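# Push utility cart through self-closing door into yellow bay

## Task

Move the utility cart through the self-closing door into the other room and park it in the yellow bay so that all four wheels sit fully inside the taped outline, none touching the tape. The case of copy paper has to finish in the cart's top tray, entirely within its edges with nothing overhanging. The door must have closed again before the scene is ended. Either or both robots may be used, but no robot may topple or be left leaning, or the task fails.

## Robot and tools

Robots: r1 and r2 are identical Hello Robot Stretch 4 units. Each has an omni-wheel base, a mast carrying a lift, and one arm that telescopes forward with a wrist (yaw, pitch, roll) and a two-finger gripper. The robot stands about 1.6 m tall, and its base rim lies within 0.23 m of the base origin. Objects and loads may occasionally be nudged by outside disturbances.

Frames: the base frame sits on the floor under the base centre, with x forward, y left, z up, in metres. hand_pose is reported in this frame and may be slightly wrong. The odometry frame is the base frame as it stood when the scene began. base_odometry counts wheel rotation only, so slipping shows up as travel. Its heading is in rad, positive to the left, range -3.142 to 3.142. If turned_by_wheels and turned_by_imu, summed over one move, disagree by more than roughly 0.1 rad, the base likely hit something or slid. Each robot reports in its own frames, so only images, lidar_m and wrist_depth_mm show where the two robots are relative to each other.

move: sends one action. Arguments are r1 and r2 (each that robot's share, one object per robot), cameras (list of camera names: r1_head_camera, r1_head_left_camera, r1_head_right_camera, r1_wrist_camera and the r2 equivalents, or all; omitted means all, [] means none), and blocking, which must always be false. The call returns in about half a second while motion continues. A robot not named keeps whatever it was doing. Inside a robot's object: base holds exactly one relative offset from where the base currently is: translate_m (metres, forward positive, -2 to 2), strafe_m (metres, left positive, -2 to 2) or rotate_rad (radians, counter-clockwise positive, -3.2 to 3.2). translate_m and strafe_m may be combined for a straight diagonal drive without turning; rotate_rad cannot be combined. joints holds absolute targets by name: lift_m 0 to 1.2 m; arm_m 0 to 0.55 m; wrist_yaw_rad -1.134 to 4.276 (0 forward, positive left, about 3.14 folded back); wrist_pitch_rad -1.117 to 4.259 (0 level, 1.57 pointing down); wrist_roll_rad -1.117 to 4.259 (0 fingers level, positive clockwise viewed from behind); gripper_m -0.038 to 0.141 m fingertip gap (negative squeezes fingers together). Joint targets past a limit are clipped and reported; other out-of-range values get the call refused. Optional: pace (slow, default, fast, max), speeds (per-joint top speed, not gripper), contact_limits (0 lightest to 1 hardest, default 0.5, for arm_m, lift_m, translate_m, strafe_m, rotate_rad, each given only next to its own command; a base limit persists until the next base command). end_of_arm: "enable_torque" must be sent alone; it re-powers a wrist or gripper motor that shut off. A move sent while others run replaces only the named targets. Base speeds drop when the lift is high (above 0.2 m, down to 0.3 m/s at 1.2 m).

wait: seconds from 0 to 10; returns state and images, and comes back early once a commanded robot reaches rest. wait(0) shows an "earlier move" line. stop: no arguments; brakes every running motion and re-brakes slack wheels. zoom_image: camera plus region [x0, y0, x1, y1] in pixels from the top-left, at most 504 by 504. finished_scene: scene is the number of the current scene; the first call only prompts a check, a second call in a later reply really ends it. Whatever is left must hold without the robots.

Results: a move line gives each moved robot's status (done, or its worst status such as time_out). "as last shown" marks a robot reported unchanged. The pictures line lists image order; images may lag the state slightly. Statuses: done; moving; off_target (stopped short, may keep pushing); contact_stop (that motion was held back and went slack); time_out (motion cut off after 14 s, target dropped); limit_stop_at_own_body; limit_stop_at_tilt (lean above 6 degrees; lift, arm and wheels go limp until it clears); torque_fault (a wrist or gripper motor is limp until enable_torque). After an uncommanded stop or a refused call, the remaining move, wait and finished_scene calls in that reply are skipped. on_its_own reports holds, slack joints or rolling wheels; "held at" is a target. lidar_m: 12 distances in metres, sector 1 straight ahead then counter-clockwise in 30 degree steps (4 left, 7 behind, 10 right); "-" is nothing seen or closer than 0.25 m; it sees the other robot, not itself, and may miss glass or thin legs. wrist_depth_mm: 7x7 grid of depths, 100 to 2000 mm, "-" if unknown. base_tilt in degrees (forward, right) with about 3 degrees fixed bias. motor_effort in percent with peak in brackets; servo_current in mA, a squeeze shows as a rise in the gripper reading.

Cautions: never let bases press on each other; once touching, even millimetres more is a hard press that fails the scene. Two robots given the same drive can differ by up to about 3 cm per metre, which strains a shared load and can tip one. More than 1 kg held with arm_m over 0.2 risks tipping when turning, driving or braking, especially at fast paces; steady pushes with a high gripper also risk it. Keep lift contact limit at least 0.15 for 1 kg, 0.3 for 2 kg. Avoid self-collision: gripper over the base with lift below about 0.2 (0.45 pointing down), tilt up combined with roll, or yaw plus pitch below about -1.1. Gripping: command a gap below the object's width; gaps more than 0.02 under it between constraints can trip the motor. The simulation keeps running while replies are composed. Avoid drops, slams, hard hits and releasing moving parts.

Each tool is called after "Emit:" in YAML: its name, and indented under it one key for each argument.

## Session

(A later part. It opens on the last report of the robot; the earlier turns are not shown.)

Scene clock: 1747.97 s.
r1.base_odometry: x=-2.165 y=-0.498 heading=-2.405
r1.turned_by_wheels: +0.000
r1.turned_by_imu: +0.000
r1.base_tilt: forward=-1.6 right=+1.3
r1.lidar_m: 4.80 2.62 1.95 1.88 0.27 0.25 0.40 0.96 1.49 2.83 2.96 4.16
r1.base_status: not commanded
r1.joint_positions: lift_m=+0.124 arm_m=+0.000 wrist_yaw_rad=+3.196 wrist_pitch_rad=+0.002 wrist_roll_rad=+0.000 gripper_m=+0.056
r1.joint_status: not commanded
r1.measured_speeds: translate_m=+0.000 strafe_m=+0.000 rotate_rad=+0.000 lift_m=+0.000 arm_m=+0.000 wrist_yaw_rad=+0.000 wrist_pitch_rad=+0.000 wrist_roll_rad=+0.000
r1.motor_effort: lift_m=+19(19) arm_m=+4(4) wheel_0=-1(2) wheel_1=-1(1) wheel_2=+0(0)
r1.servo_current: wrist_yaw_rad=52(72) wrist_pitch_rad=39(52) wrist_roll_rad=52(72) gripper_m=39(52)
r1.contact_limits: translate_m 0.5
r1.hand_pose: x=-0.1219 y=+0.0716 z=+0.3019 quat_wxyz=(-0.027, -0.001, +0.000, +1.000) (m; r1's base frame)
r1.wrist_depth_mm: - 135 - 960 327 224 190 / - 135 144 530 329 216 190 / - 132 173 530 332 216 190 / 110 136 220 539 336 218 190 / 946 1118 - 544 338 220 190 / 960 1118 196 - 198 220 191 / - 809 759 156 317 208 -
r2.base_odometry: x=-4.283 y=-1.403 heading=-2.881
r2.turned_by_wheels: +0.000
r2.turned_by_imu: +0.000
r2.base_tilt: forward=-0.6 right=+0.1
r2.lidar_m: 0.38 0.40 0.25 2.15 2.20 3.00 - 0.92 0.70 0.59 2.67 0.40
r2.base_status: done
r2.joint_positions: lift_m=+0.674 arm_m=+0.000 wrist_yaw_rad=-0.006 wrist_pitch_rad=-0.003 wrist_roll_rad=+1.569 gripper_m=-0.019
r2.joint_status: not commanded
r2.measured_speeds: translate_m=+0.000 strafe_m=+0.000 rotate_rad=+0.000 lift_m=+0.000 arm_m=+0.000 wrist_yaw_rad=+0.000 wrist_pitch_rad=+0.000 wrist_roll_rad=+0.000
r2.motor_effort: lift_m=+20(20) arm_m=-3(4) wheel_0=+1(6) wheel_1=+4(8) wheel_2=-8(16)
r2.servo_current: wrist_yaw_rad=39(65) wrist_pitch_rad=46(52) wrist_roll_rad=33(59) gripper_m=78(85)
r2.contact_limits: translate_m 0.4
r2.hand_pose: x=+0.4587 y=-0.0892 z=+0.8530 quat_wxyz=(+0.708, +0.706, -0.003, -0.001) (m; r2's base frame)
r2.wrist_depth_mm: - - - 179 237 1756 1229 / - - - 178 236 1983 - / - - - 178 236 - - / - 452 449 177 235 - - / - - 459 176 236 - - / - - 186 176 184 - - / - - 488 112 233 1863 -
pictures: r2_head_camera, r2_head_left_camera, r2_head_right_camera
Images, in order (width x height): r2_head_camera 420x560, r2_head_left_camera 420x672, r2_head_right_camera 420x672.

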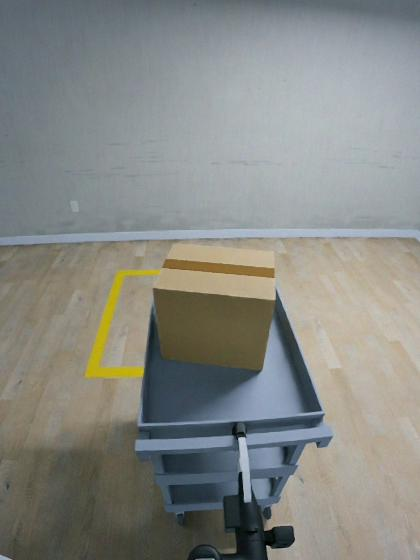

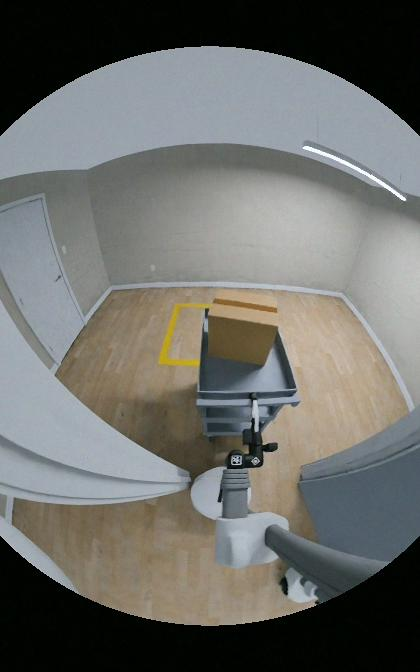

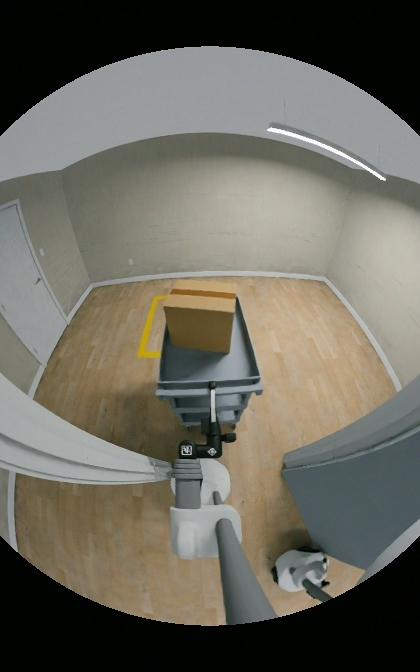

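Emit:
move:
  blocking: false
  cameras: []
  r2: {"base": {"strafe_m": -0.12}, "pace": "slow", "contact_limits": {"strafe_m": 0.4}}

Emit:
wait:
  seconds: 4
  cameras: ["r2_head_camera", "r2_head_left_camera"]

Scene clock: 1800.87 s.
move: r2 moving
r1.base_odometry: x=-2.165 y=-0.498 heading=-2.405
r1.turned_by_wheels: +0.000
r1.turned_by_imu: +0.000
r1.base_tilt: forward=-1.6 right=+1.2
r1.lidar_m: 4.81 2.61 1.94 1.88 0.25 0.25 0.44 0.92 1.49 2.82 2.97 4.19
r1.base_status: not commanded
r1.joint_positions: lift_m=+0.124 arm_m=+0.000 wrist_yaw_rad=+3.196 wrist_pitch_rad=+0.002 wrist_roll_rad=+0.000 gripper_m=+0.056
r1.joint_status: not commanded
r1.measured_speeds: translate_m=+0.000 strafe_m=+0.000 rotate_rad=+0.000 lift_m=+0.000 arm_m=+0.000 wrist_yaw_rad=+0.000 wrist_pitch_rad=+0.000 wrist_roll_rad=+0.000
r1.motor_effort: lift_m=+19(19) arm_m=+4(4) wheel_0=-1(1) wheel_1=-1(1) wheel_2=+0(0)
r1.servo_current: wrist_yaw_rad=59(65) wrist_pitch_rad=39(46) wrist_roll_rad=46(59) gripper_m=39(46)
r1.contact_limits: translate_m 0.5
r1.hand_pose: x=-0.1219 y=+0.0716 z=+0.3019 quat_wxyz=(-0.027, -0.001, +0.000, +1.000) (m; r1's base frame)
r1.wrist_depth_mm: - 135 - 960 325 224 190 / - 135 144 530 329 216 190 / - 132 173 530 332 216 190 / 110 136 220 544 336 218 190 / 931 1160 - 544 338 220 191 / 960 1098 196 - 198 220 191 / - 798 750 156 315 208 -
r2.base_odometry: x=-4.287 y=-1.389 heading=-2.881
r2.turned_by_wheels: +0.000
r2.turned_by_imu: +0.001
r2.base_tilt: forward=-0.6 right=+0.0
r2.lidar_m: 0.38 0.39 0.25 0.25 2.22 3.02 - 0.95 0.68 0.59 2.67 0.42
r2.base_status: strafe_m moving
r2.joint_positions: lift_m=+0.674 arm_m=+0.000 wrist_yaw_rad=-0.003 wrist_pitch_rad=-0.003 wrist_roll_rad=+1.569 gripper_m=-0.019
r2.joint_status: not commanded
r2.measured_speeds: translate_m=+0.000 strafe_m=-0.056 rotate_rad=+0.002 lift_m=+0.000 arm_m=+0.000 wrist_yaw_rad=+0.010 wrist_pitch_rad=+0.000 wrist_roll_rad=+0.000
r2.motor_effort: lift_m=+20(20) arm_m=-3(4) wheel_0=+10(11) wheel_1=-8(8) wheel_2=-1(7)
r2.servo_current: wrist_yaw_rad=46(59) wrist_pitch_rad=39(52) wrist_roll_rad=46(59) gripper_m=72(78)
r2.contact_limits: strafe_m 0.4
r2.hand_pose: x=+0.4590 y=-0.0883 z=+0.8530 quat_wxyz=(+0.708, +0.706, -0.002, +0.000) (m; r2's base frame)
r2.wrist_depth_mm: - - - 176 236 1863 1229 / - - - 176 234 - - / - - - 176 235 - - / - 452 445 176 235 - - / - - 462 176 234 - - / - - 186 175 183 - - / - - - 112 234 - -
pictures: none
No camera images: "cameras" was empty.

Scene clock: 1802.73 s.
earlier move: r2 done
r1.base_odometry: x=-2.165 y=-0.498 heading=-2.405
r1.turned_by_wheels: +0.000
r1.turned_by_imu: +0.000
r1.base_tilt: forward=-1.6 right=+1.3
r1.lidar_m: 4.79 2.60 1.94 1.87 0.25 0.25 0.45 0.86 1.50 2.83 2.98 4.18
r1.base_status: not commanded
r1.joint_positions: lift_m=+0.124 arm_m=+0.000 wrist_yaw_rad=+3.196 wrist_pitch_rad=+0.002 wrist_roll_rad=+0.000 gripper_m=+0.056
r1.joint_status: not commanded
r1.measured_speeds: translate_m=+0.000 strafe_m=+0.000 rotate_rad=+0.000 lift_m=+0.000 arm_m=+0.000 wrist_yaw_rad=+0.000 wrist_pitch_rad=+0.000 wrist_roll_rad=+0.000
r1.motor_effort: lift_m=+19(19) arm_m=+4(4) wheel_0=-1(2) wheel_1=-1(1) wheel_2=+0(0)
r1.servo_current: wrist_yaw_rad=33(78) wrist_pitch_rad=39(52) wrist_roll_rad=65(65) gripper_m=46(52)
r1.contact_limits: translate_m 0.5
r1.hand_pose: x=-0.1219 y=+0.0716 z=+0.3019 quat_wxyz=(-0.027, -0.001, +0.000, +1.000) (m; r1's base frame)
r1.wrist_depth_mm: - 135 - 960 325 224 190 / - 135 144 530 329 216 190 / - 132 172 535 330 216 190 / 110 136 220 539 336 218 190 / 904 976 - 544 338 220 190 / 917 946 197 - 199 220 191 / - 809 768 156 317 208 -
r2.base_odometry: x=-4.314 y=-1.287 heading=-2.881
r2.turned_by_wheels: +0.000
r2.turned_by_imu: +0.001
r2.base_tilt: forward=-0.7 right=+0.1
r2.lidar_m: 0.34 0.36 0.29 0.32 2.35 3.19 - 0.86 0.56 0.47 0.58 0.42
r2.base_status: done
r2.joint_positions: lift_m=+0.674 arm_m=+0.000 wrist_yaw_rad=+0.008 wrist_pitch_rad=-0.003 wrist_roll_rad=+1.569 gripper_m=-0.019
r2.joint_status: not commanded
r2.measured_speeds: translate_m=+0.000 strafe_m=+0.000 rotate_rad=+0.000 lift_m=+0.000 arm_m=+0.000 wrist_yaw_rad=+0.000 wrist_pitch_rad=+0.000 wrist_roll_rad=+0.000
r2.motor_effort: lift_m=+20(20) arm_m=-3(4) wheel_0=+7(18) wheel_1=-3(8) wheel_2=+1(7)
r2.servo_current: wrist_yaw_rad=59(65) wrist_pitch_rad=39(52) wrist_roll_rad=46(59) gripper_m=65(78)
r2.contact_limits: strafe_m 0.4
r2.hand_pose: x=+0.4600 y=-0.0852 z=+0.8530 quat_wxyz=(+0.708, +0.706, +0.002, +0.004) (m; r2's base frame)
r2.wrist_depth_mm: - - - 198 260 267 278 / - - - 193 256 1756 1281 / - - - 189 249 - - / - - 449 185 243 - - / - 459 455 181 236 - - / - - 187 177 183 - - / - - 469 112 229 - -
wait: 1.87 of 4 s (r2 has come to rest)
pictures: r2_head_camera, r2_head_left_camera
Images, in order (width x height): r2_head_camera 420x560, r2_head_left_camera 420x672.

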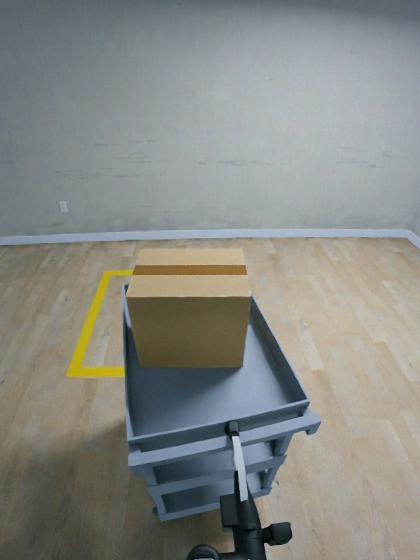

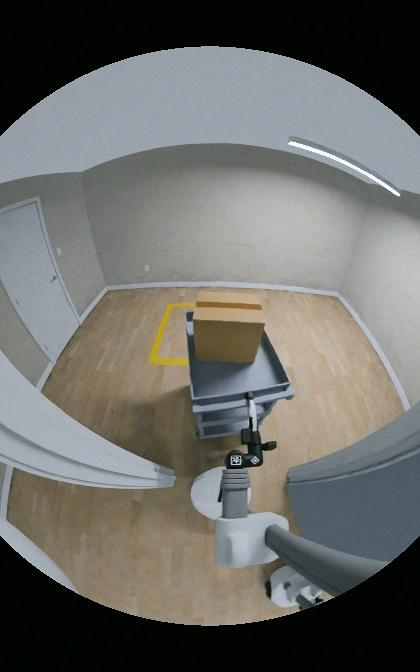

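Emit:
move:
  blocking: false
  cameras: []
  r2: {"base": {"translate_m": 0.36, "strafe_m": 0.045}, "pace": "slow", "contact_limits": {"translate_m": 0.4}}

Emit:
wait:
  seconds: 6
  cameras: ["r2_head_camera", "r2_head_left_camera"]

Scene clock: 1822.97 s.
move: r2 moving
r1.base_odometry: x=-2.165 y=-0.498 heading=-2.405
r1.turned_by_wheels: +0.000
r1.turned_by_imu: +0.000
r1.base_tilt: forward=-1.6 right=+1.3
r1.lidar_m: 4.79 2.57 1.93 1.88 0.25 0.25 0.43 0.90 1.51 2.80 2.98 4.20
r1.base_status: not commanded
r1.joint_positions: lift_m=+0.124 arm_m=+0.000 wrist_yaw_rad=+3.196 wrist_pitch_rad=+0.002 wrist_roll_rad=+0.000 gripper_m=+0.056
r1.joint_status: not commanded
r1.measured_speeds: translate_m=+0.000 strafe_m=+0.000 rotate_rad=+0.000 lift_m=+0.000 arm_m=+0.000 wrist_yaw_rad=+0.000 wrist_pitch_rad=+0.000 wrist_roll_rad=+0.000
r1.motor_effort: lift_m=+19(19) arm_m=+4(4) wheel_0=-1(1) wheel_1=-1(1) wheel_2=+0(0)
r1.servo_current: wrist_yaw_rad=33(59) wrist_pitch_rad=39(46) wrist_roll_rad=52(65) gripper_m=46(52)
r1.contact_limits: translate_m 0.5
r1.hand_pose: x=-0.1219 y=+0.0716 z=+0.3019 quat_wxyz=(-0.027, -0.001, +0.000, +1.000) (m; r1's base frame)
r1.wrist_depth_mm: - 135 - 960 325 224 190 / - 135 144 525 329 216 190 / - 132 173 530 334 216 190 / 110 136 220 539 338 218 190 / 917 976 - 549 338 219 190 / 931 976 197 - 198 220 191 / - 809 759 156 315 209 -
r2.base_odometry: x=-4.325 y=-1.292 heading=-2.881
r2.turned_by_wheels: +0.000
r2.turned_by_imu: +0.001
r2.base_tilt: forward=-0.7 right=+0.1
r2.lidar_m: 0.35 0.36 0.32 0.28 2.33 3.18 - 0.89 0.55 0.48 0.57 0.45
r2.base_status: translate_m moving; strafe_m moving
r2.joint_positions: lift_m=+0.674 arm_m=+0.000 wrist_yaw_rad=+0.001 wrist_pitch_rad=-0.003 wrist_roll_rad=+1.569 gripper_m=-0.019
r2.joint_status: not commanded
r2.measured_speeds: translate_m=+0.049 strafe_m=+0.006 rotate_rad=-0.002 lift_m=+0.000 arm_m=+0.000 wrist_yaw_rad=-0.034 wrist_pitch_rad=+0.000 wrist_roll_rad=+0.000
r2.motor_effort: lift_m=+20(20) arm_m=-4(4) wheel_0=+9(12) wheel_1=+6(8) wheel_2=-14(14)
r2.servo_current: wrist_yaw_rad=39(72) wrist_pitch_rad=46(46) wrist_roll_rad=39(52) gripper_m=78(78)
r2.contact_limits: translate_m 0.4
r2.hand_pose: x=+0.4593 y=-0.0873 z=+0.8530 quat_wxyz=(+0.708, +0.706, -0.001, +0.001) (m; r2's base frame)
r2.wrist_depth_mm: - - - 253 272 277 279 / - - - 198 262 1863 1308 / - - - 191 251 - - / - - 449 186 245 - - / - 452 455 181 239 - - / - - 186 176 184 - - / - - 459 112 225 - -
pictures: none
No camera images: "cameras" was empty.

Scene clock: 1827.37 s.
earlier move: r2 done
r1.base_odometry: x=-2.165 y=-0.498 heading=-2.405
r1.turned_by_wheels: +0.000
r1.turned_by_imu: +0.000
r1.base_tilt: forward=-1.6 right=+1.3
r1.lidar_m: 4.81 2.57 1.95 1.89 0.27 0.25 0.44 1.22 1.46 2.83 2.97 4.21
r1.base_status: not commanded
r1.joint_positions: lift_m=+0.124 arm_m=+0.000 wrist_yaw_rad=+3.196 wrist_pitch_rad=+0.002 wrist_roll_rad=+0.000 gripper_m=+0.056
r1.joint_status: not commanded
r1.measured_speeds: translate_m=+0.000 strafe_m=+0.000 rotate_rad=+0.000 lift_m=+0.000 arm_m=+0.000 wrist_yaw_rad=+0.000 wrist_pitch_rad=+0.000 wrist_roll_rad=+0.000
r1.motor_effort: lift_m=+19(19) arm_m=+4(4) wheel_0=-1(1) wheel_1=-1(1) wheel_2=+0(0)
r1.servo_current: wrist_yaw_rad=39(65) wrist_pitch_rad=39(46) wrist_roll_rad=33(72) gripper_m=39(52)
r1.contact_limits: translate_m 0.5
r1.hand_pose: x=-0.1219 y=+0.0716 z=+0.3019 quat_wxyz=(-0.027, -0.001, +0.000, +1.000) (m; r1's base frame)
r1.wrist_depth_mm: - 135 - 960 325 224 190 / - 135 144 525 330 216 190 / - 132 172 530 332 216 190 / 110 136 220 544 338 218 190 / 137 1308 1983 544 338 220 191 / 1229 1229 196 - 199 220 191 / - 809 759 156 317 209 -
r2.base_odometry: x=-4.650 y=-1.423 heading=-2.881
r2.turned_by_wheels: +0.000
r2.turned_by_imu: -0.002
r2.base_tilt: forward=-0.7 right=+0.1
r2.lidar_m: 0.36 0.35 2.28 0.80 0.31 0.41 - 0.90 0.60 0.78 2.60 0.44
r2.base_status: done
r2.joint_positions: lift_m=+0.674 arm_m=+0.000 wrist_yaw_rad=-0.006 wrist_pitch_rad=-0.003 wrist_roll_rad=+1.569 gripper_m=-0.019
r2.joint_status: not commanded
r2.measured_speeds: translate_m=+0.000 strafe_m=+0.000 rotate_rad=+0.000 lift_m=+0.000 arm_m=+0.000 wrist_yaw_rad=+0.000 wrist_pitch_rad=+0.000 wrist_roll_rad=+0.000
r2.motor_effort: lift_m=+19(20) arm_m=+4(4) wheel_0=+0(12) wheel_1=+5(8) wheel_2=-10(17)
r2.servo_current: wrist_yaw_rad=46(72) wrist_pitch_rad=39(52) wrist_roll_rad=52(59) gripper_m=78(85)
r2.contact_limits: translate_m 0.4
r2.hand_pose: x=+0.4588 y=-0.0891 z=+0.8530 quat_wxyz=(+0.708, +0.706, -0.003, -0.001) (m; r2's base frame)
r2.wrist_depth_mm: - - - 257 274 282 282 / - - - 262 266 1863 1336 / - - - 195 254 1983 - / - - - 187 247 - - / - 452 452 181 237 - - / - - 187 176 184 - - / - - 455 112 224 - -
wait: 4.40 of 6 s (r2 has come to rest)
pictures: r2_head_camera, r2_head_left_camera
Images, in order (width x height): r2_head_camera 420x560, r2_head_left_camera 420x672.

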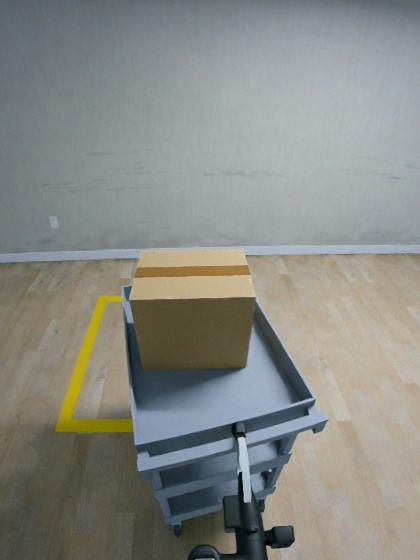

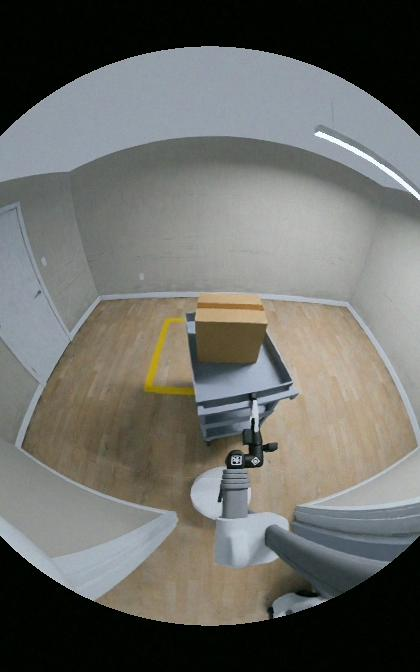

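Emit:
zoom_image:
  camera: "r2_head_camera"
  region: [40, 280, 180, 450]

Emit:
zoom_image:
  camera: "r2_head_camera"
  region: [110, 270, 350, 500]

Scaled by 2.965 from the camera's 420x560 image, which has a finer 1200x1600 frame.

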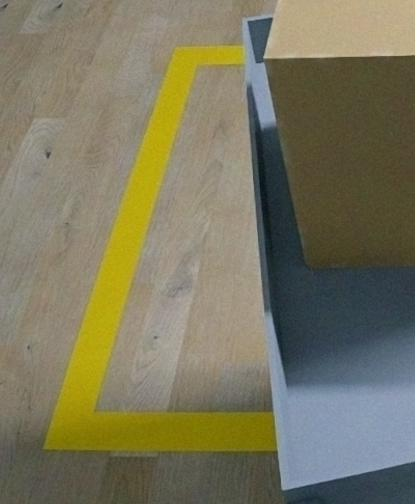

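Scaled by 2.100 from the camera's 420x560 image, which has a finer 1200x1600 frame.

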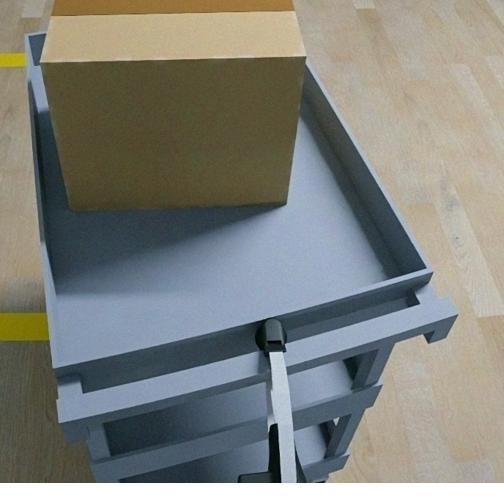

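Emit:
move:
  blocking: false
  cameras: []
  r2: {"base": {"translate_m": 0.38, "strafe_m": 0.085}, "pace": "slow", "contact_limits": {"translate_m": 0.4}}

Emit:
wait:
  seconds: 6
  cameras: ["r2_head_camera", "r2_head_left_camera"]

Scene clock: 1849.20 s.
move: r2 moving
r1.base_odometry: x=-2.165 y=-0.498 heading=-2.405
r1.turned_by_wheels: +0.000
r1.turned_by_imu: +0.000
r1.base_tilt: forward=-1.6 right=+1.3
r1.lidar_m: 4.81 2.58 1.94 1.88 0.25 0.25 0.43 1.24 1.46 2.82 3.00 4.23
r1.base_status: not commanded
r1.joint_positions: lift_m=+0.124 arm_m=+0.000 wrist_yaw_rad=+3.196 wrist_pitch_rad=+0.002 wrist_roll_rad=+0.000 gripper_m=+0.056
r1.joint_status: not commanded
r1.measured_speeds: translate_m=+0.000 strafe_m=+0.000 rotate_rad=+0.000 lift_m=+0.000 arm_m=+0.000 wrist_yaw_rad=+0.000 wrist_pitch_rad=+0.000 wrist_roll_rad=+0.000
r1.motor_effort: lift_m=+19(19) arm_m=+4(4) wheel_0=-1(1) wheel_1=-1(1) wheel_2=+0(0)
r1.servo_current: wrist_yaw_rad=59(65) wrist_pitch_rad=46(46) wrist_roll_rad=65(65) gripper_m=46(46)
r1.contact_limits: translate_m 0.5
r1.hand_pose: x=-0.1219 y=+0.0716 z=+0.3019 quat_wxyz=(-0.027, -0.001, +0.000, +1.000) (m; r1's base frame)
r1.wrist_depth_mm: - 135 - 960 325 224 190 / - 135 144 525 330 215 190 / - 132 172 530 332 216 190 / 110 135 220 544 336 218 190 / 137 1308 - 544 338 220 191 / 1229 1229 196 - 199 219 191 / - 820 768 156 317 208 -
r2.base_odometry: x=-4.661 y=-1.429 heading=-2.882
r2.turned_by_wheels: -0.001
r2.turned_by_imu: +0.000
r2.base_tilt: forward=-0.7 right=+0.1
r2.lidar_m: 0.34 0.35 2.26 0.86 0.33 0.38 - 0.87 0.61 0.81 2.61 0.45
r2.base_status: translate_m moving; strafe_m moving
r2.joint_positions: lift_m=+0.674 arm_m=+0.000 wrist_yaw_rad=-0.006 wrist_pitch_rad=-0.003 wrist_roll_rad=+1.569 gripper_m=-0.019
r2.joint_status: not commanded
r2.measured_speeds: translate_m=+0.048 strafe_m=+0.011 rotate_rad=-0.001 lift_m=+0.000 arm_m=+0.000 wrist_yaw_rad=+0.000 wrist_pitch_rad=+0.000 wrist_roll_rad=+0.000
r2.motor_effort: lift_m=+20(20) arm_m=+4(4) wheel_0=+3(7) wheel_1=+5(8) wheel_2=-14(16)
r2.servo_current: wrist_yaw_rad=52(59) wrist_pitch_rad=46(46) wrist_roll_rad=39(59) gripper_m=78(85)
r2.contact_limits: translate_m 0.4
r2.hand_pose: x=+0.4588 y=-0.0891 z=+0.8530 quat_wxyz=(+0.708, +0.706, -0.003, -0.001) (m; r2's base frame)
r2.wrist_depth_mm: - - - 256 276 283 281 / - - - 260 266 1863 1308 / - - - 195 255 - - / - - - 187 245 - - / - 455 452 181 237 - - / - 452 186 175 185 - - / - - 452 112 223 - -
pictures: none
No camera images: "cameras" was empty.

Scene clock: 1853.83 s.
earlier move: r2 done
r1.base_odometry: x=-2.165 y=-0.498 heading=-2.405
r1.turned_by_wheels: +0.000
r1.turned_by_imu: +0.000
r1.base_tilt: forward=-1.6 right=+1.2
r1.lidar_m: 4.79 2.62 1.96 1.90 0.25 0.25 0.42 1.36 1.48 2.81 2.96 4.17
r1.base_status: not commanded
r1.joint_positions: lift_m=+0.124 arm_m=+0.000 wrist_yaw_rad=+3.196 wrist_pitch_rad=+0.002 wrist_roll_rad=+0.000 gripper_m=+0.056
r1.joint_status: not commanded
r1.measured_speeds: translate_m=+0.000 strafe_m=+0.000 rotate_rad=+0.000 lift_m=+0.000 arm_m=+0.000 wrist_yaw_rad=+0.000 wrist_pitch_rad=+0.000 wrist_roll_rad=+0.000
r1.motor_effort: lift_m=+19(19) arm_m=+4(4) wheel_0=-1(2) wheel_1=-1(1) wheel_2=+0(0)
r1.servo_current: wrist_yaw_rad=59(72) wrist_pitch_rad=39(52) wrist_roll_rad=59(72) gripper_m=39(52)
r1.contact_limits: translate_m 0.5
r1.hand_pose: x=-0.1219 y=+0.0716 z=+0.3019 quat_wxyz=(-0.027, -0.001, +0.000, +1.000) (m; r1's base frame)
r1.wrist_depth_mm: - 135 - 960 324 224 189 / - 135 144 525 329 216 190 / - 132 172 530 332 216 190 / 110 136 220 539 336 218 190 / 137 1756 1983 544 336 220 190 / 1229 1205 197 - 199 220 191 / - 809 759 156 317 209 -
r2.base_odometry: x=-4.995 y=-1.603 heading=-2.881
r2.turned_by_wheels: +0.000
r2.turned_by_imu: -0.001
r2.base_tilt: forward=-0.7 right=+0.1
r2.lidar_m: 0.35 0.34 2.20 2.12 0.80 0.61 - 0.96 0.88 2.17 2.66 0.45
r2.base_status: done
r2.joint_positions: lift_m=+0.674 arm_m=+0.000 wrist_yaw_rad=-0.007 wrist_pitch_rad=-0.003 wrist_roll_rad=+1.569 gripper_m=-0.019
r2.joint_status: not commanded
r2.measured_speeds: translate_m=+0.000 strafe_m=+0.000 rotate_rad=+0.000 lift_m=+0.000 arm_m=+0.000 wrist_yaw_rad=+0.000 wrist_pitch_rad=+0.000 wrist_roll_rad=+0.000
r2.motor_effort: lift_m=+20(20) arm_m=+4(4) wheel_0=+1(8) wheel_1=+5(9) wheel_2=-10(16)
r2.servo_current: wrist_yaw_rad=52(72) wrist_pitch_rad=46(52) wrist_roll_rad=46(59) gripper_m=72(85)
r2.contact_limits: translate_m 0.4
r2.hand_pose: x=+0.4587 y=-0.0894 z=+0.8530 quat_wxyz=(+0.708, +0.706, -0.004, -0.001) (m; r2's base frame)
r2.wrist_depth_mm: - - - 198 262 287 287 / - - - 193 255 1756 1308 / - - - 188 248 1983 - / - - 449 183 242 - - / - 462 452 179 237 - - / - - 187 175 184 - - / - - 462 112 227 - -
wait: 4.63 of 6 s (r2 has come to rest)
pictures: r2_head_camera, r2_head_left_camera
Images, in order (width x height): r2_head_camera 420x560, r2_head_left_camera 420x672.

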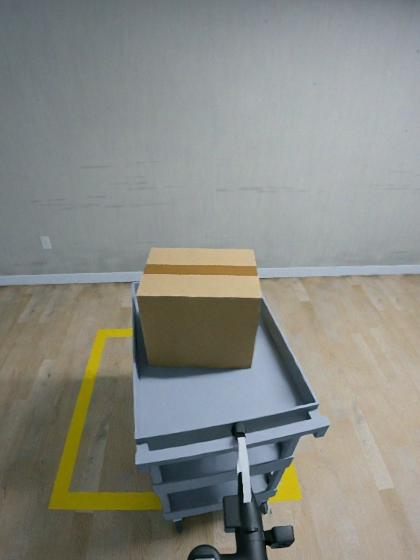

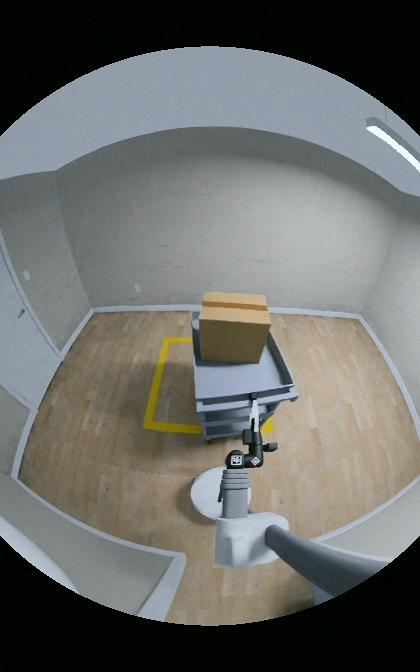

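Emit:
zoom_image:
  camera: "r2_head_camera"
  region: [40, 310, 180, 520]

Emit:
zoom_image:
  camera: "r2_head_camera"
  region: [110, 270, 350, 530]

Scaled by 2.400 from the camera's 420x560 image, which has a finer 1200x1600 frame.

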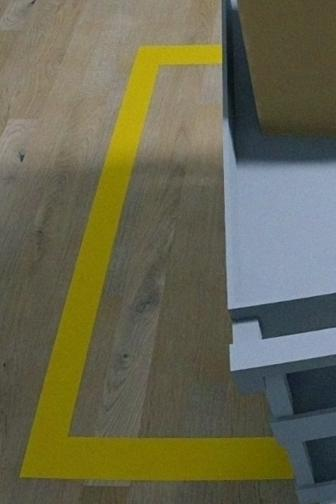

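Scaled by 1.938 from the camera's 420x560 image, which has a finer 1200x1600 frame.

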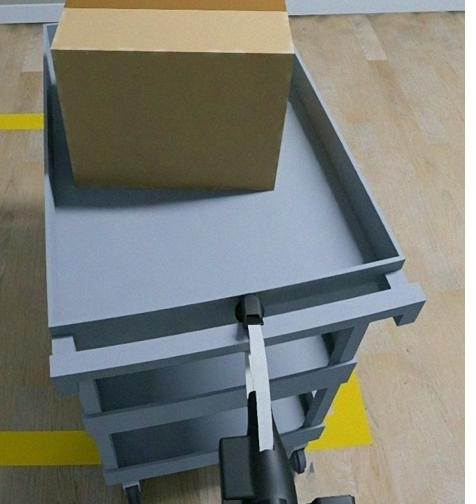

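Emit:
move:
  blocking: false
  cameras: []
  r2: {"base": {"translate_m": 0.395, "strafe_m": 0.09}, "pace": "slow", "contact_limits": {"translate_m": 0.4}}

Emit:
wait:
  seconds: 6
  cameras: ["r2_head_camera", "r2_head_left_camera"]

Scene clock: 1892.33 s.
move: r2 moving
r1.base_odometry: x=-2.165 y=-0.498 heading=-2.405
r1.turned_by_wheels: +0.000
r1.turned_by_imu: +0.000
r1.base_tilt: forward=-1.6 right=+1.3
r1.lidar_m: 4.81 2.57 1.96 1.88 0.25 0.25 0.47 1.35 1.45 2.83 2.95 4.19
r1.base_status: not commanded
r1.joint_positions: lift_m=+0.124 arm_m=+0.000 wrist_yaw_rad=+3.196 wrist_pitch_rad=+0.002 wrist_roll_rad=+0.000 gripper_m=+0.056
r1.joint_status: not commanded
r1.measured_speeds: translate_m=+0.000 strafe_m=+0.000 rotate_rad=+0.000 lift_m=+0.000 arm_m=+0.000 wrist_yaw_rad=+0.000 wrist_pitch_rad=+0.000 wrist_roll_rad=+0.000
r1.motor_effort: lift_m=+19(19) arm_m=+4(4) wheel_0=-1(1) wheel_1=-1(1) wheel_2=+0(0)
r1.servo_current: wrist_yaw_rad=52(65) wrist_pitch_rad=39(46) wrist_roll_rad=52(59) gripper_m=46(46)
r1.contact_limits: translate_m 0.5
r1.hand_pose: x=-0.1219 y=+0.0716 z=+0.3019 quat_wxyz=(-0.027, -0.001, +0.000, +1.000) (m; r1's base frame)
r1.wrist_depth_mm: - 135 - 960 325 224 190 / - 135 144 525 329 216 190 / - 132 173 530 332 217 190 / 110 136 220 535 336 218 191 / 137 1756 - 544 338 220 191 / 1229 1255 197 - 199 220 191 / - 809 750 156 317 209 -
r2.base_odometry: x=-5.007 y=-1.609 heading=-2.882
r2.turned_by_wheels: +0.000
r2.turned_by_imu: +0.000
r2.base_tilt: forward=-0.7 right=+0.1
r2.lidar_m: 0.37 0.35 2.20 2.12 0.82 0.61 - 0.93 0.90 2.22 2.66 0.45
r2.base_status: translate_m moving; strafe_m moving
r2.joint_positions: lift_m=+0.674 arm_m=+0.000 wrist_yaw_rad=-0.007 wrist_pitch_rad=-0.003 wrist_roll_rad=+1.569 gripper_m=-0.019
r2.joint_status: not commanded
r2.measured_speeds: translate_m=+0.047 strafe_m=+0.011 rotate_rad=-0.001 lift_m=+0.000 arm_m=+0.000 wrist_yaw_rad=+0.000 wrist_pitch_rad=+0.000 wrist_roll_rad=+0.000
r2.motor_effort: lift_m=+19(20) arm_m=+4(4) wheel_0=+1(6) wheel_1=+7(8) wheel_2=-13(16)
r2.servo_current: wrist_yaw_rad=46(65) wrist_pitch_rad=46(46) wrist_roll_rad=46(52) gripper_m=72(78)
r2.contact_limits: translate_m 0.4
r2.hand_pose: x=+0.4587 y=-0.0894 z=+0.8530 quat_wxyz=(+0.708, +0.706, -0.004, -0.001) (m; r2's base frame)
r2.wrist_depth_mm: - - - 198 262 289 286 / - - - 193 254 1808 1281 / - - - 188 247 - - / - - 449 183 243 - - / - 459 455 180 236 - - / - - 187 176 185 - - / - - 462 112 226 - -
pictures: none
No camera images: "cameras" was empty.

Scene clock: 1897.13 s.
earlier move: r2 done
r1.base_odometry: x=-2.165 y=-0.498 heading=-2.405
r1.turned_by_wheels: +0.000
r1.turned_by_imu: +0.000
r1.base_tilt: forward=-1.6 right=+1.3
r1.lidar_m: 4.79 2.60 1.96 1.88 0.27 0.25 0.43 1.33 1.47 2.84 2.96 4.17
r1.base_status: not commanded
r1.joint_positions: lift_m=+0.124 arm_m=+0.000 wrist_yaw_rad=+3.196 wrist_pitch_rad=+0.002 wrist_roll_rad=+0.000 gripper_m=+0.056
r1.joint_status: not commanded
r1.measured_speeds: translate_m=+0.000 strafe_m=+0.000 rotate_rad=+0.000 lift_m=+0.000 arm_m=+0.000 wrist_yaw_rad=+0.000 wrist_pitch_rad=+0.000 wrist_roll_rad=+0.000
r1.motor_effort: lift_m=+19(19) arm_m=+4(4) wheel_0=-1(2) wheel_1=-1(1) wheel_2=+0(0)
r1.servo_current: wrist_yaw_rad=52(65) wrist_pitch_rad=39(52) wrist_roll_rad=52(65) gripper_m=39(52)
r1.contact_limits: translate_m 0.5
r1.hand_pose: x=-0.1219 y=+0.0716 z=+0.3019 quat_wxyz=(-0.027, -0.001, +0.000, +1.000) (m; r1's base frame)
r1.wrist_depth_mm: - 135 - 960 325 224 190 / - 135 144 530 329 216 190 / - 132 173 530 332 216 190 / 110 136 220 539 336 218 190 / 137 - - 544 338 219 191 / 1229 1229 196 - 199 220 191 / - 809 759 156 315 209 -
r2.base_odometry: x=-5.353 y=-1.791 heading=-2.882
r2.turned_by_wheels: +0.000
r2.turned_by_imu: -0.001
r2.base_tilt: forward=-0.7 right=+0.1
r2.lidar_m: 0.37 0.39 2.06 2.01 1.36 0.99 0.94 1.20 1.35 2.65 2.62 0.43
r2.base_status: done
r2.joint_positions: lift_m=+0.674 arm_m=+0.000 wrist_yaw_rad=-0.007 wrist_pitch_rad=-0.003 wrist_roll_rad=+1.569 gripper_m=-0.019
r2.joint_status: not commanded
r2.measured_speeds: translate_m=+0.000 strafe_m=+0.000 rotate_rad=+0.000 lift_m=+0.000 arm_m=+0.000 wrist_yaw_rad=+0.000 wrist_pitch_rad=+0.000 wrist_roll_rad=+0.000
r2.motor_effort: lift_m=+20(20) arm_m=+4(4) wheel_0=+0(8) wheel_1=+5(8) wheel_2=-9(16)
r2.servo_current: wrist_yaw_rad=52(72) wrist_pitch_rad=39(52) wrist_roll_rad=39(65) gripper_m=78(78)
r2.contact_limits: translate_m 0.4
r2.hand_pose: x=+0.4587 y=-0.0894 z=+0.8530 quat_wxyz=(+0.708, +0.706, -0.004, -0.001) (m; r2's base frame)
r2.wrist_depth_mm: - - - 188 250 1499 1160 / - - - 185 246 1618 - / - - - 182 241 - - / - 449 445 180 239 - - / - 459 459 177 236 - - / - 466 187 175 185 - - / - 137 480 112 230 - -
wait: 4.80 of 6 s (r2 has come to rest)
pictures: r2_head_camera, r2_head_left_camera
Images, in order (width x height): r2_head_camera 420x560, r2_head_left_camera 420x672.

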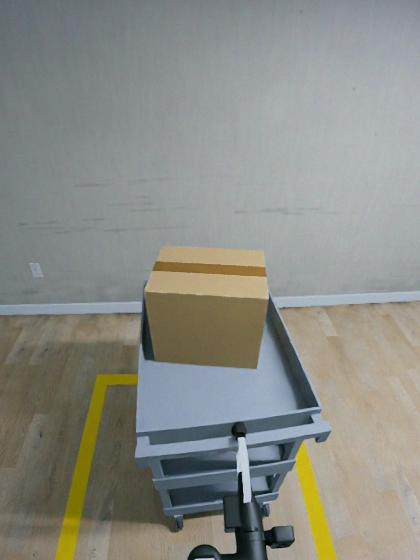

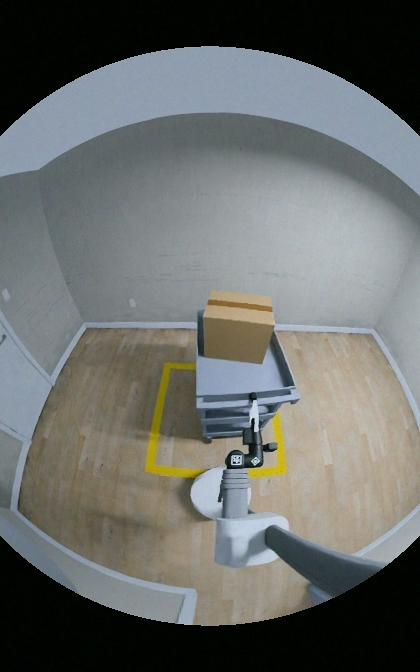

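Emit:
zoom_image:
  camera: "r2_head_camera"
  region: [40, 350, 190, 560]

Emit:
zoom_image:
  camera: "r2_head_camera"
  region: [120, 270, 350, 560]

Emit:
zoom_image:
  camera: "r2_head_left_camera"
  region: [130, 330, 330, 510]

Scaled by 2.400 from the camera's 420x560 image, which has a finer 1200x1600 frame.

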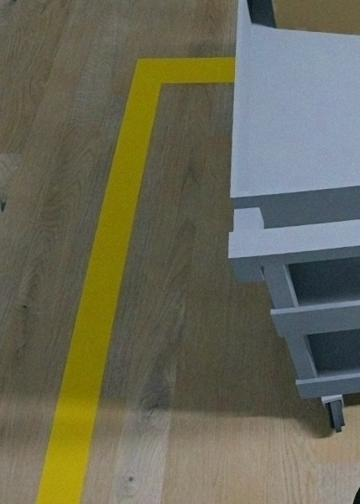

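Scaled by 1.738 from the camera's 420x560 image, which has a finer 1200x1600 frame.

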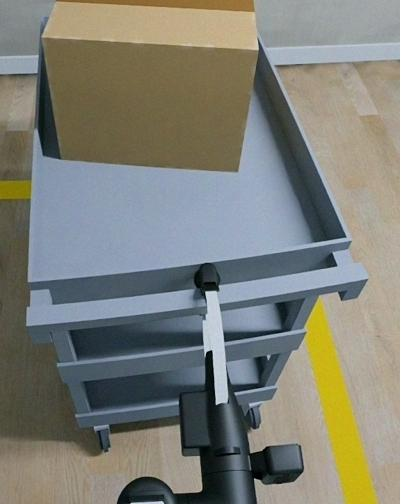

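Scaled by 2.520 from the camera's 420x672 image, which has a finer 600x960 frame.

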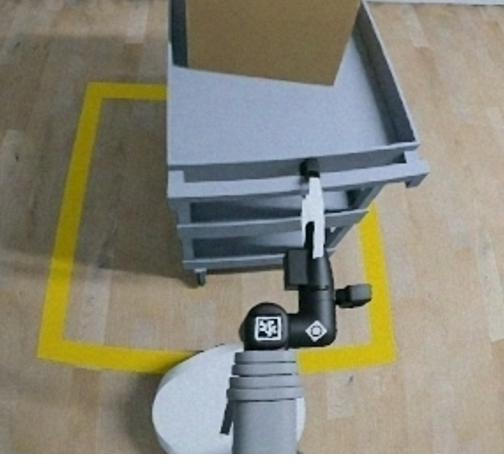

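Emit:
move:
  blocking: false
  cameras: []
  r2: {"joints": {"gripper_m": 0.09}}

Emit:
wait:
  seconds: 3
  cameras: ["r2_head_camera", "r2_wrist_camera"]

Scene clock: 1956.40 s.
move: r2 moving
r1.base_odometry: x=-2.165 y=-0.498 heading=-2.405
r1.turned_by_wheels: +0.000
r1.turned_by_imu: +0.000
r1.base_tilt: forward=-1.6 right=+1.3
r1.lidar_m: 4.79 2.61 1.97 1.90 0.25 0.25 0.45 1.35 1.46 2.82 3.00 4.23
r1.base_status: not commanded
r1.joint_positions: lift_m=+0.124 arm_m=+0.000 wrist_yaw_rad=+3.196 wrist_pitch_rad=+0.002 wrist_roll_rad=+0.000 gripper_m=+0.056
r1.joint_status: not commanded
r1.measured_speeds: translate_m=+0.000 strafe_m=+0.000 rotate_rad=+0.000 lift_m=+0.000 arm_m=+0.000 wrist_yaw_rad=+0.000 wrist_pitch_rad=+0.000 wrist_roll_rad=+0.000
r1.motor_effort: lift_m=+19(19) arm_m=+4(4) wheel_0=-1(1) wheel_1=-1(1) wheel_2=+0(0)
r1.servo_current: wrist_yaw_rad=52(65) wrist_pitch_rad=46(52) wrist_roll_rad=52(59) gripper_m=46(46)
r1.contact_limits: translate_m 0.5
r1.hand_pose: x=-0.1219 y=+0.0716 z=+0.3019 quat_wxyz=(-0.027, -0.001, +0.000, +1.000) (m; r1's base frame)
r1.wrist_depth_mm: - 135 - 960 325 224 190 / - 135 144 525 330 215 190 / - 132 172 530 332 216 190 / 110 135 220 539 336 217 190 / 137 - - 544 336 220 190 / 1229 1229 196 - 199 220 191 / - 809 768 156 317 209 -
r2.base_odometry: x=-5.353 y=-1.791 heading=-2.882
r2.turned_by_wheels: +0.000
r2.turned_by_imu: +0.000
r2.base_tilt: forward=-0.6 right=+0.1
r2.lidar_m: 0.37 0.38 2.12 2.01 1.39 0.96 0.94 1.19 1.35 2.66 2.64 0.41
r2.base_status: not commanded
r2.joint_positions: lift_m=+0.674 arm_m=+0.000 wrist_yaw_rad=-0.007 wrist_pitch_rad=-0.003 wrist_roll_rad=+1.569 gripper_m=+0.005
r2.joint_status: gripper_m moving
r2.measured_speeds: translate_m=+0.000 strafe_m=+0.000 rotate_rad=+0.000 lift_m=+0.000 arm_m=+0.000 wrist_yaw_rad=+0.000 wrist_pitch_rad=+0.000 wrist_roll_rad=+0.000
r2.motor_effort: lift_m=+20(20) arm_m=+4(4) wheel_0=+1(1) wheel_1=+5(5) wheel_2=-9(9)
r2.servo_current: wrist_yaw_rad=59(59) wrist_pitch_rad=39(46) wrist_roll_rad=52(59) gripper_m=91(91)
r2.contact_limits: translate_m 0.4
r2.hand_pose: x=+0.4587 y=-0.0894 z=+0.8530 quat_wxyz=(+0.708, +0.706, -0.004, -0.001) (m; r2's base frame)
r2.wrist_depth_mm: - - - 191 253 281 1098 / - - - 189 248 1618 - / - - - 186 245 - - / - 455 449 184 241 - - / - 459 462 181 239 - - / - 473 190 179 236 - - / - 138 480 112 232 - -
pictures: none
No camera images: "cameras" was empty.

Scene clock: 1957.70 s.
earlier move: r2 done
r1.base_odometry: x=-2.165 y=-0.498 heading=-2.405
r1.turned_by_wheels: +0.000
r1.turned_by_imu: +0.000
r1.base_tilt: forward=-1.6 right=+1.2
r1.lidar_m: 4.79 2.59 1.96 1.89 0.25 0.25 0.45 1.31 1.47 2.83 2.98 4.21
r1.base_status: not commanded
r1.joint_positions: lift_m=+0.124 arm_m=+0.000 wrist_yaw_rad=+3.196 wrist_pitch_rad=+0.002 wrist_roll_rad=+0.000 gripper_m=+0.056
r1.joint_status: not commanded
r1.measured_speeds: translate_m=+0.000 strafe_m=+0.000 rotate_rad=+0.000 lift_m=+0.000 arm_m=+0.000 wrist_yaw_rad=+0.000 wrist_pitch_rad=+0.000 wrist_roll_rad=+0.000
r1.motor_effort: lift_m=+19(19) arm_m=+4(4) wheel_0=-1(1) wheel_1=-1(1) wheel_2=+0(0)
r1.servo_current: wrist_yaw_rad=46(65) wrist_pitch_rad=39(52) wrist_roll_rad=72(72) gripper_m=46(46)
r1.contact_limits: translate_m 0.5
r1.hand_pose: x=-0.1219 y=+0.0716 z=+0.3019 quat_wxyz=(-0.027, -0.001, +0.000, +1.000) (m; r1's base frame)
r1.wrist_depth_mm: - 135 - 960 324 224 190 / - 135 144 525 329 216 190 / - 132 172 530 332 216 190 / 110 135 220 539 338 217 190 / 137 - - 544 338 220 190 / 1229 1229 197 - 199 220 191 / - 809 759 156 317 209 -
r2.base_odometry: x=-5.353 y=-1.791 heading=-2.882
r2.turned_by_wheels: +0.000
r2.turned_by_imu: +0.000
r2.base_tilt: forward=-0.6 right=+0.1
r2.lidar_m: 0.34 0.39 2.08 2.01 1.40 0.99 0.94 1.22 1.35 2.65 2.62 0.41
r2.base_status: not commanded
r2.joint_positions: lift_m=+0.674 arm_m=+0.000 wrist_yaw_rad=-0.007 wrist_pitch_rad=-0.003 wrist_roll_rad=+1.569 gripper_m=+0.090
r2.joint_status: all done
r2.measured_speeds: translate_m=+0.000 strafe_m=+0.000 rotate_rad=+0.000 lift_m=+0.000 arm_m=+0.000 wrist_yaw_rad=+0.000 wrist_pitch_rad=+0.000 wrist_roll_rad=+0.000
r2.motor_effort: lift_m=+20(20) arm_m=+4(4) wheel_0=+0(1) wheel_1=+5(6) wheel_2=-9(9)
r2.servo_current: wrist_yaw_rad=52(59) wrist_pitch_rad=46(46) wrist_roll_rad=33(59) gripper_m=52(117)
r2.contact_limits: translate_m 0.4
r2.hand_pose: x=+0.4587 y=-0.0894 z=+0.8530 quat_wxyz=(+0.708, +0.706, -0.004, -0.001) (m; r2's base frame)
r2.wrist_depth_mm: - - - 194 255 282 1118 / - - - 191 252 1576 - / - - - 190 249 - - / - 455 459 186 246 - - / - 462 462 185 242 - - / - 473 195 183 185 - - / - 134 - 112 237 - -
wait: 1.30 of 3 s (r2 has come to rest)
pictures: r2_head_camera, r2_wrist_camera
Images, in order (width x height): r2_head_camera 420x560, r2_wrist_camera 616x392.

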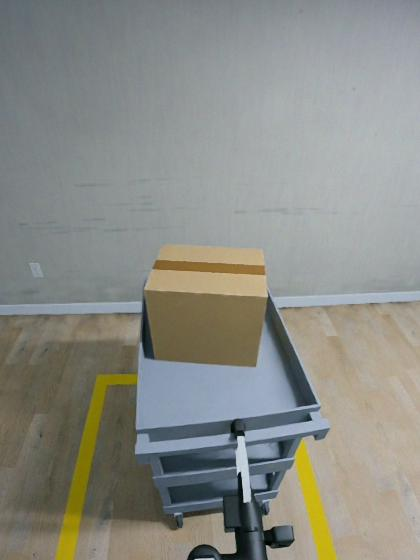

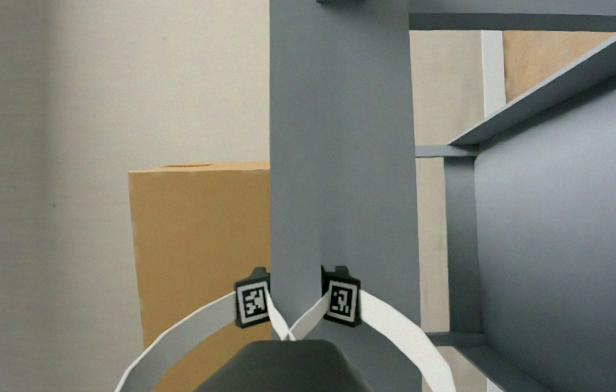

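Emit:
wait:
  seconds: 0.3
  cameras: ["r2_wrist_camera"]

Scene clock: 1962.63 s.
r1.base_odometry: x=-2.165 y=-0.498 heading=-2.405
r1.turned_by_wheels: +0.000
r1.turned_by_imu: +0.000
r1.base_tilt: forward=-1.6 right=+1.3
r1.lidar_m: 4.79 2.58 1.96 1.87 0.26 0.25 0.45 1.35 1.48 2.83 3.00 4.18
r1.base_status: not commanded
r1.joint_positions: lift_m=+0.124 arm_m=+0.000 wrist_yaw_rad=+3.196 wrist_pitch_rad=+0.002 wrist_roll_rad=+0.000 gripper_m=+0.056
r1.joint_status: not commanded
r1.measured_speeds: translate_m=+0.000 strafe_m=+0.000 rotate_rad=+0.000 lift_m=+0.000 arm_m=+0.000 wrist_yaw_rad=+0.000 wrist_pitch_rad=+0.000 wrist_roll_rad=+0.000
r1.motor_effort: lift_m=+19(19) arm_m=+4(4) wheel_0=-1(1) wheel_1=-1(1) wheel_2=+0(0)
r1.servo_current: wrist_yaw_rad=52(65) wrist_pitch_rad=39(52) wrist_roll_rad=52(72) gripper_m=39(46)
r1.contact_limits: translate_m 0.5
r1.hand_pose: x=-0.1219 y=+0.0716 z=+0.3019 quat_wxyz=(-0.027, -0.001, +0.000, +1.000) (m; r1's base frame)
r1.wrist_depth_mm: - 135 - 960 325 224 190 / - 135 144 525 329 216 190 / - 132 173 530 334 217 190 / 110 136 220 539 336 218 190 / 137 - - 549 336 220 190 / 1229 1229 197 - 199 220 191 / - 809 759 156 317 208 -
r2.base_odometry: x=-5.353 y=-1.791 heading=-2.882
r2.turned_by_wheels: +0.000
r2.turned_by_imu: +0.000
r2.base_tilt: forward=-0.7 right=+0.1
r2.lidar_m: 0.37 0.39 2.09 2.02 1.39 0.99 0.96 1.22 1.37 2.64 2.62 0.44
r2.base_status: not commanded
r2.joint_positions: lift_m=+0.674 arm_m=+0.000 wrist_yaw_rad=-0.007 wrist_pitch_rad=-0.003 wrist_roll_rad=+1.569 gripper_m=+0.090
r2.joint_status: all done
r2.measured_speeds: translate_m=+0.000 strafe_m=+0.000 rotate_rad=+0.000 lift_m=+0.000 arm_m=+0.000 wrist_yaw_rad=+0.000 wrist_pitch_rad=+0.000 wrist_roll_rad=+0.000
r2.motor_effort: lift_m=+20(20) arm_m=+4(4) wheel_0=+0(1) wheel_1=+5(6) wheel_2=-9(9)
r2.servo_current: wrist_yaw_rad=59(59) wrist_pitch_rad=39(46) wrist_roll_rad=33(59) gripper_m=52(117)
r2.contact_limits: translate_m 0.4
r2.hand_pose: x=+0.4587 y=-0.0894 z=+0.8530 quat_wxyz=(+0.708, +0.706, -0.004, -0.001) (m; r2's base frame)
r2.wrist_depth_mm: - - - 194 255 281 1138 / - - - 191 253 1618 - / - - - 189 249 - - / - 455 452 187 246 - - / - 469 462 185 243 - - / - 477 195 182 186 - - / - 135 - 112 236 - -
wait: 0.30 s; at rest from the start
pictures: r2_wrist_camera
Images, in order (width x height): r2_wrist_camera 616x392.

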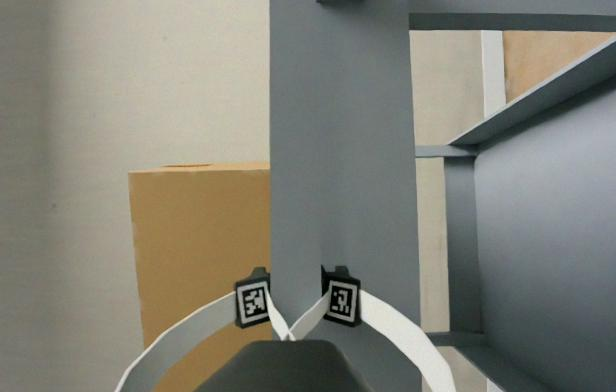

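Emit:
zoom_image:
  camera: "r2_wrist_camera"
  region: [120, 180, 460, 392]

Scaled by 1.482.

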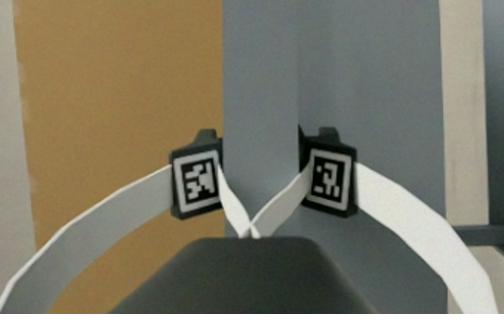

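Emit:
move:
  blocking: false
  cameras: ["r2_wrist_camera", "r2_head_camera"]

Scene clock: 2007.63 s.
r1.base_odometry: x=-2.165 y=-0.498 heading=-2.405
r1.turned_by_wheels: +0.000
r1.turned_by_imu: +0.000
r1.base_tilt: forward=-1.6 right=+1.3
r1.lidar_m: 4.79 2.59 1.95 1.89 0.25 0.25 0.42 1.34 1.45 2.83 2.98 4.20
r1.base_status: not commanded
r1.joint_positions: lift_m=+0.124 arm_m=+0.000 wrist_yaw_rad=+3.196 wrist_pitch_rad=+0.002 wrist_roll_rad=+0.000 gripper_m=+0.056
r1.joint_status: not commanded
r1.measured_speeds: translate_m=+0.000 strafe_m=+0.000 rotate_rad=+0.000 lift_m=+0.000 arm_m=+0.000 wrist_yaw_rad=+0.000 wrist_pitch_rad=+0.000 wrist_roll_rad=+0.000
r1.motor_effort: lift_m=+19(19) arm_m=+4(4) wheel_0=-1(1) wheel_1=-1(1) wheel_2=+0(0)
r1.servo_current: wrist_yaw_rad=59(65) wrist_pitch_rad=46(52) wrist_roll_rad=39(72) gripper_m=39(46)
r1.contact_limits: translate_m 0.5
r1.hand_pose: x=-0.1219 y=+0.0716 z=+0.3019 quat_wxyz=(-0.027, -0.001, +0.000, +1.000) (m; r1's base frame)
r1.wrist_depth_mm: - 135 - 960 325 224 190 / - 135 144 525 329 216 190 / - 131 172 535 332 216 190 / 110 136 220 544 338 217 190 / 137 - - 544 338 220 191 / 1229 1229 197 - 199 220 191 / - 809 759 156 317 209 -
r2.base_odometry: x=-5.353 y=-1.791 heading=-2.882
r2.turned_by_wheels: +0.000
r2.turned_by_imu: +0.000
r2.base_tilt: forward=-0.7 right=+0.0
r2.lidar_m: 0.37 0.39 2.08 2.01 1.36 1.01 0.94 1.21 1.35 2.65 2.63 0.43
r2.base_status: not commanded
r2.joint_positions: lift_m=+0.674 arm_m=+0.000 wrist_yaw_rad=-0.007 wrist_pitch_rad=-0.003 wrist_roll_rad=+1.569 gripper_m=+0.090
r2.joint_status: all done
r2.measured_speeds: translate_m=+0.000 strafe_m=+0.000 rotate_rad=+0.000 lift_m=+0.000 arm_m=+0.000 wrist_yaw_rad=+0.000 wrist_pitch_rad=+0.000 wrist_roll_rad=+0.000
r2.motor_effort: lift_m=+20(20) arm_m=+4(4) wheel_0=+1(1) wheel_1=+5(6) wheel_2=-9(9)
r2.servo_current: wrist_yaw_rad=46(59) wrist_pitch_rad=52(46) wrist_roll_rad=46(59) gripper_m=52(117)
r2.contact_limits: translate_m 0.4
r2.hand_pose: x=+0.4587 y=-0.0894 z=+0.8530 quat_wxyz=(+0.708, +0.706, -0.004, -0.001) (m; r2's base frame)
r2.wrist_depth_mm: - - - 195 254 281 1118 / - - - 191 251 1661 - / - - - 189 248 - - / - 452 459 186 245 - - / - 466 466 185 243 - - / - 477 195 182 186 - - / - 135 - 112 236 - -
pictures: r2_head_camera, r2_wrist_camera
Images, in order (width x height): r2_head_camera 420x560, r2_wrist_camera 616x392.

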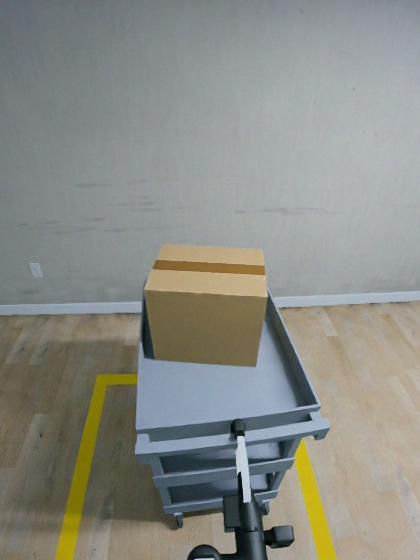

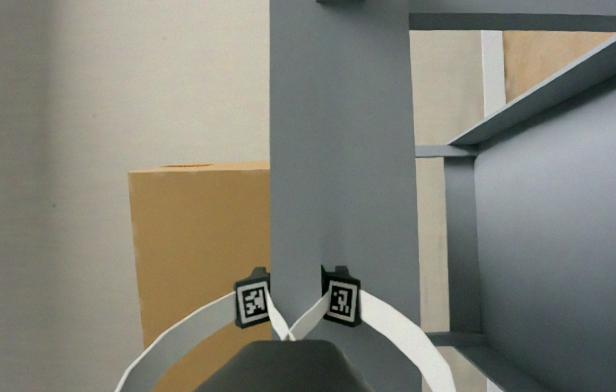

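Emit:
zoom_image:
  camera: "r2_head_camera"
  region: [180, 390, 340, 560]

Scaled by 2.965 from the camera's 420x560 image, which has a finer 1200x1600 frame.

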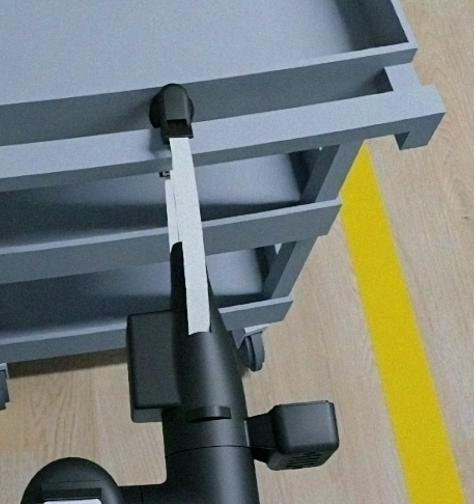

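Emit:
zoom_image:
  camera: "r2_wrist_camera"
  region: [230, 0, 450, 392]

Scaled by 1.286.

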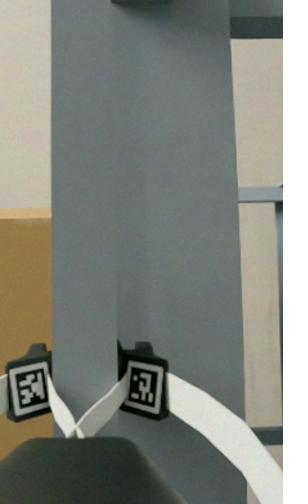

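Emit:
wait:
  seconds: 0
  cameras: ["r1_wrist_camera"]

Scene clock: 2046.60 s.
r1.base_odometry: x=-2.165 y=-0.498 heading=-2.405
r1.turned_by_wheels: +0.000
r1.turned_by_imu: +0.000
r1.base_tilt: forward=-1.6 right=+1.3
r1.lidar_m: 4.80 2.59 1.92 1.87 0.25 0.25 0.46 1.35 1.51 2.82 3.00 4.18
r1.base_status: not commanded
r1.joint_positions: lift_m=+0.124 arm_m=+0.000 wrist_yaw_rad=+3.196 wrist_pitch_rad=+0.002 wrist_roll_rad=+0.000 gripper_m=+0.056
r1.joint_status: not commanded
r1.measured_speeds: translate_m=+0.000 strafe_m=+0.000 rotate_rad=+0.000 lift_m=+0.000 arm_m=+0.000 wrist_yaw_rad=+0.000 wrist_pitch_rad=+0.000 wrist_roll_rad=+0.000
r1.motor_effort: lift_m=+19(19) arm_m=+4(4) wheel_0=-1(1) wheel_1=-1(1) wheel_2=+0(0)
r1.servo_current: wrist_yaw_rad=46(65) wrist_pitch_rad=39(52) wrist_roll_rad=52(72) gripper_m=39(46)
r1.contact_limits: translate_m 0.5
r1.hand_pose: x=-0.1219 y=+0.0716 z=+0.3019 quat_wxyz=(-0.027, -0.001, +0.000, +1.000) (m; r1's base frame)
r1.wrist_depth_mm: - 135 - 960 325 224 190 / - 135 144 530 327 216 189 / - 132 172 530 332 216 190 / 110 136 220 539 336 218 190 / 137 - - 544 336 220 190 / 1205 1229 197 - 199 219 190 / - 809 759 156 317 209 -
r2.base_odometry: x=-5.353 y=-1.791 heading=-2.882
r2.turned_by_wheels: +0.000
r2.turned_by_imu: +0.000
r2.base_tilt: forward=-0.7 right=+0.1
r2.lidar_m: 0.37 0.39 2.10 2.01 1.40 1.00 0.94 1.21 1.35 2.64 2.62 0.42
r2.base_status: not commanded
r2.joint_positions: lift_m=+0.674 arm_m=+0.000 wrist_yaw_rad=-0.007 wrist_pitch_rad=-0.003 wrist_roll_rad=+1.569 gripper_m=+0.090
r2.joint_status: all done
r2.measured_speeds: translate_m=+0.000 strafe_m=+0.000 rotate_rad=+0.000 lift_m=+0.000 arm_m=+0.000 wrist_yaw_rad=+0.000 wrist_pitch_rad=+0.000 wrist_roll_rad=+0.000
r2.motor_effort: lift_m=+20(20) arm_m=+4(4) wheel_0=+0(1) wheel_1=+5(6) wheel_2=-9(9)
r2.servo_current: wrist_yaw_rad=46(59) wrist_pitch_rad=39(46) wrist_roll_rad=33(59) gripper_m=52(117)
r2.contact_limits: translate_m 0.4
r2.hand_pose: x=+0.4587 y=-0.0894 z=+0.8530 quat_wxyz=(+0.708, +0.706, -0.004, -0.001) (m; r2's base frame)
r2.wrist_depth_mm: - - - 193 255 282 1118 / - - - 191 252 1661 - / - - - 189 249 - - / - 452 455 187 245 - - / - 469 462 185 243 - - / - 477 195 182 186 - - / - 135 - 112 236 - -
pictures: r1_wrist_camera
Images, in order (width x height): r1_wrist_camera 616x392.

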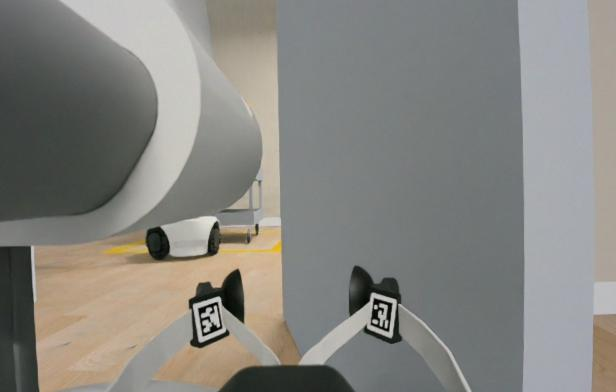

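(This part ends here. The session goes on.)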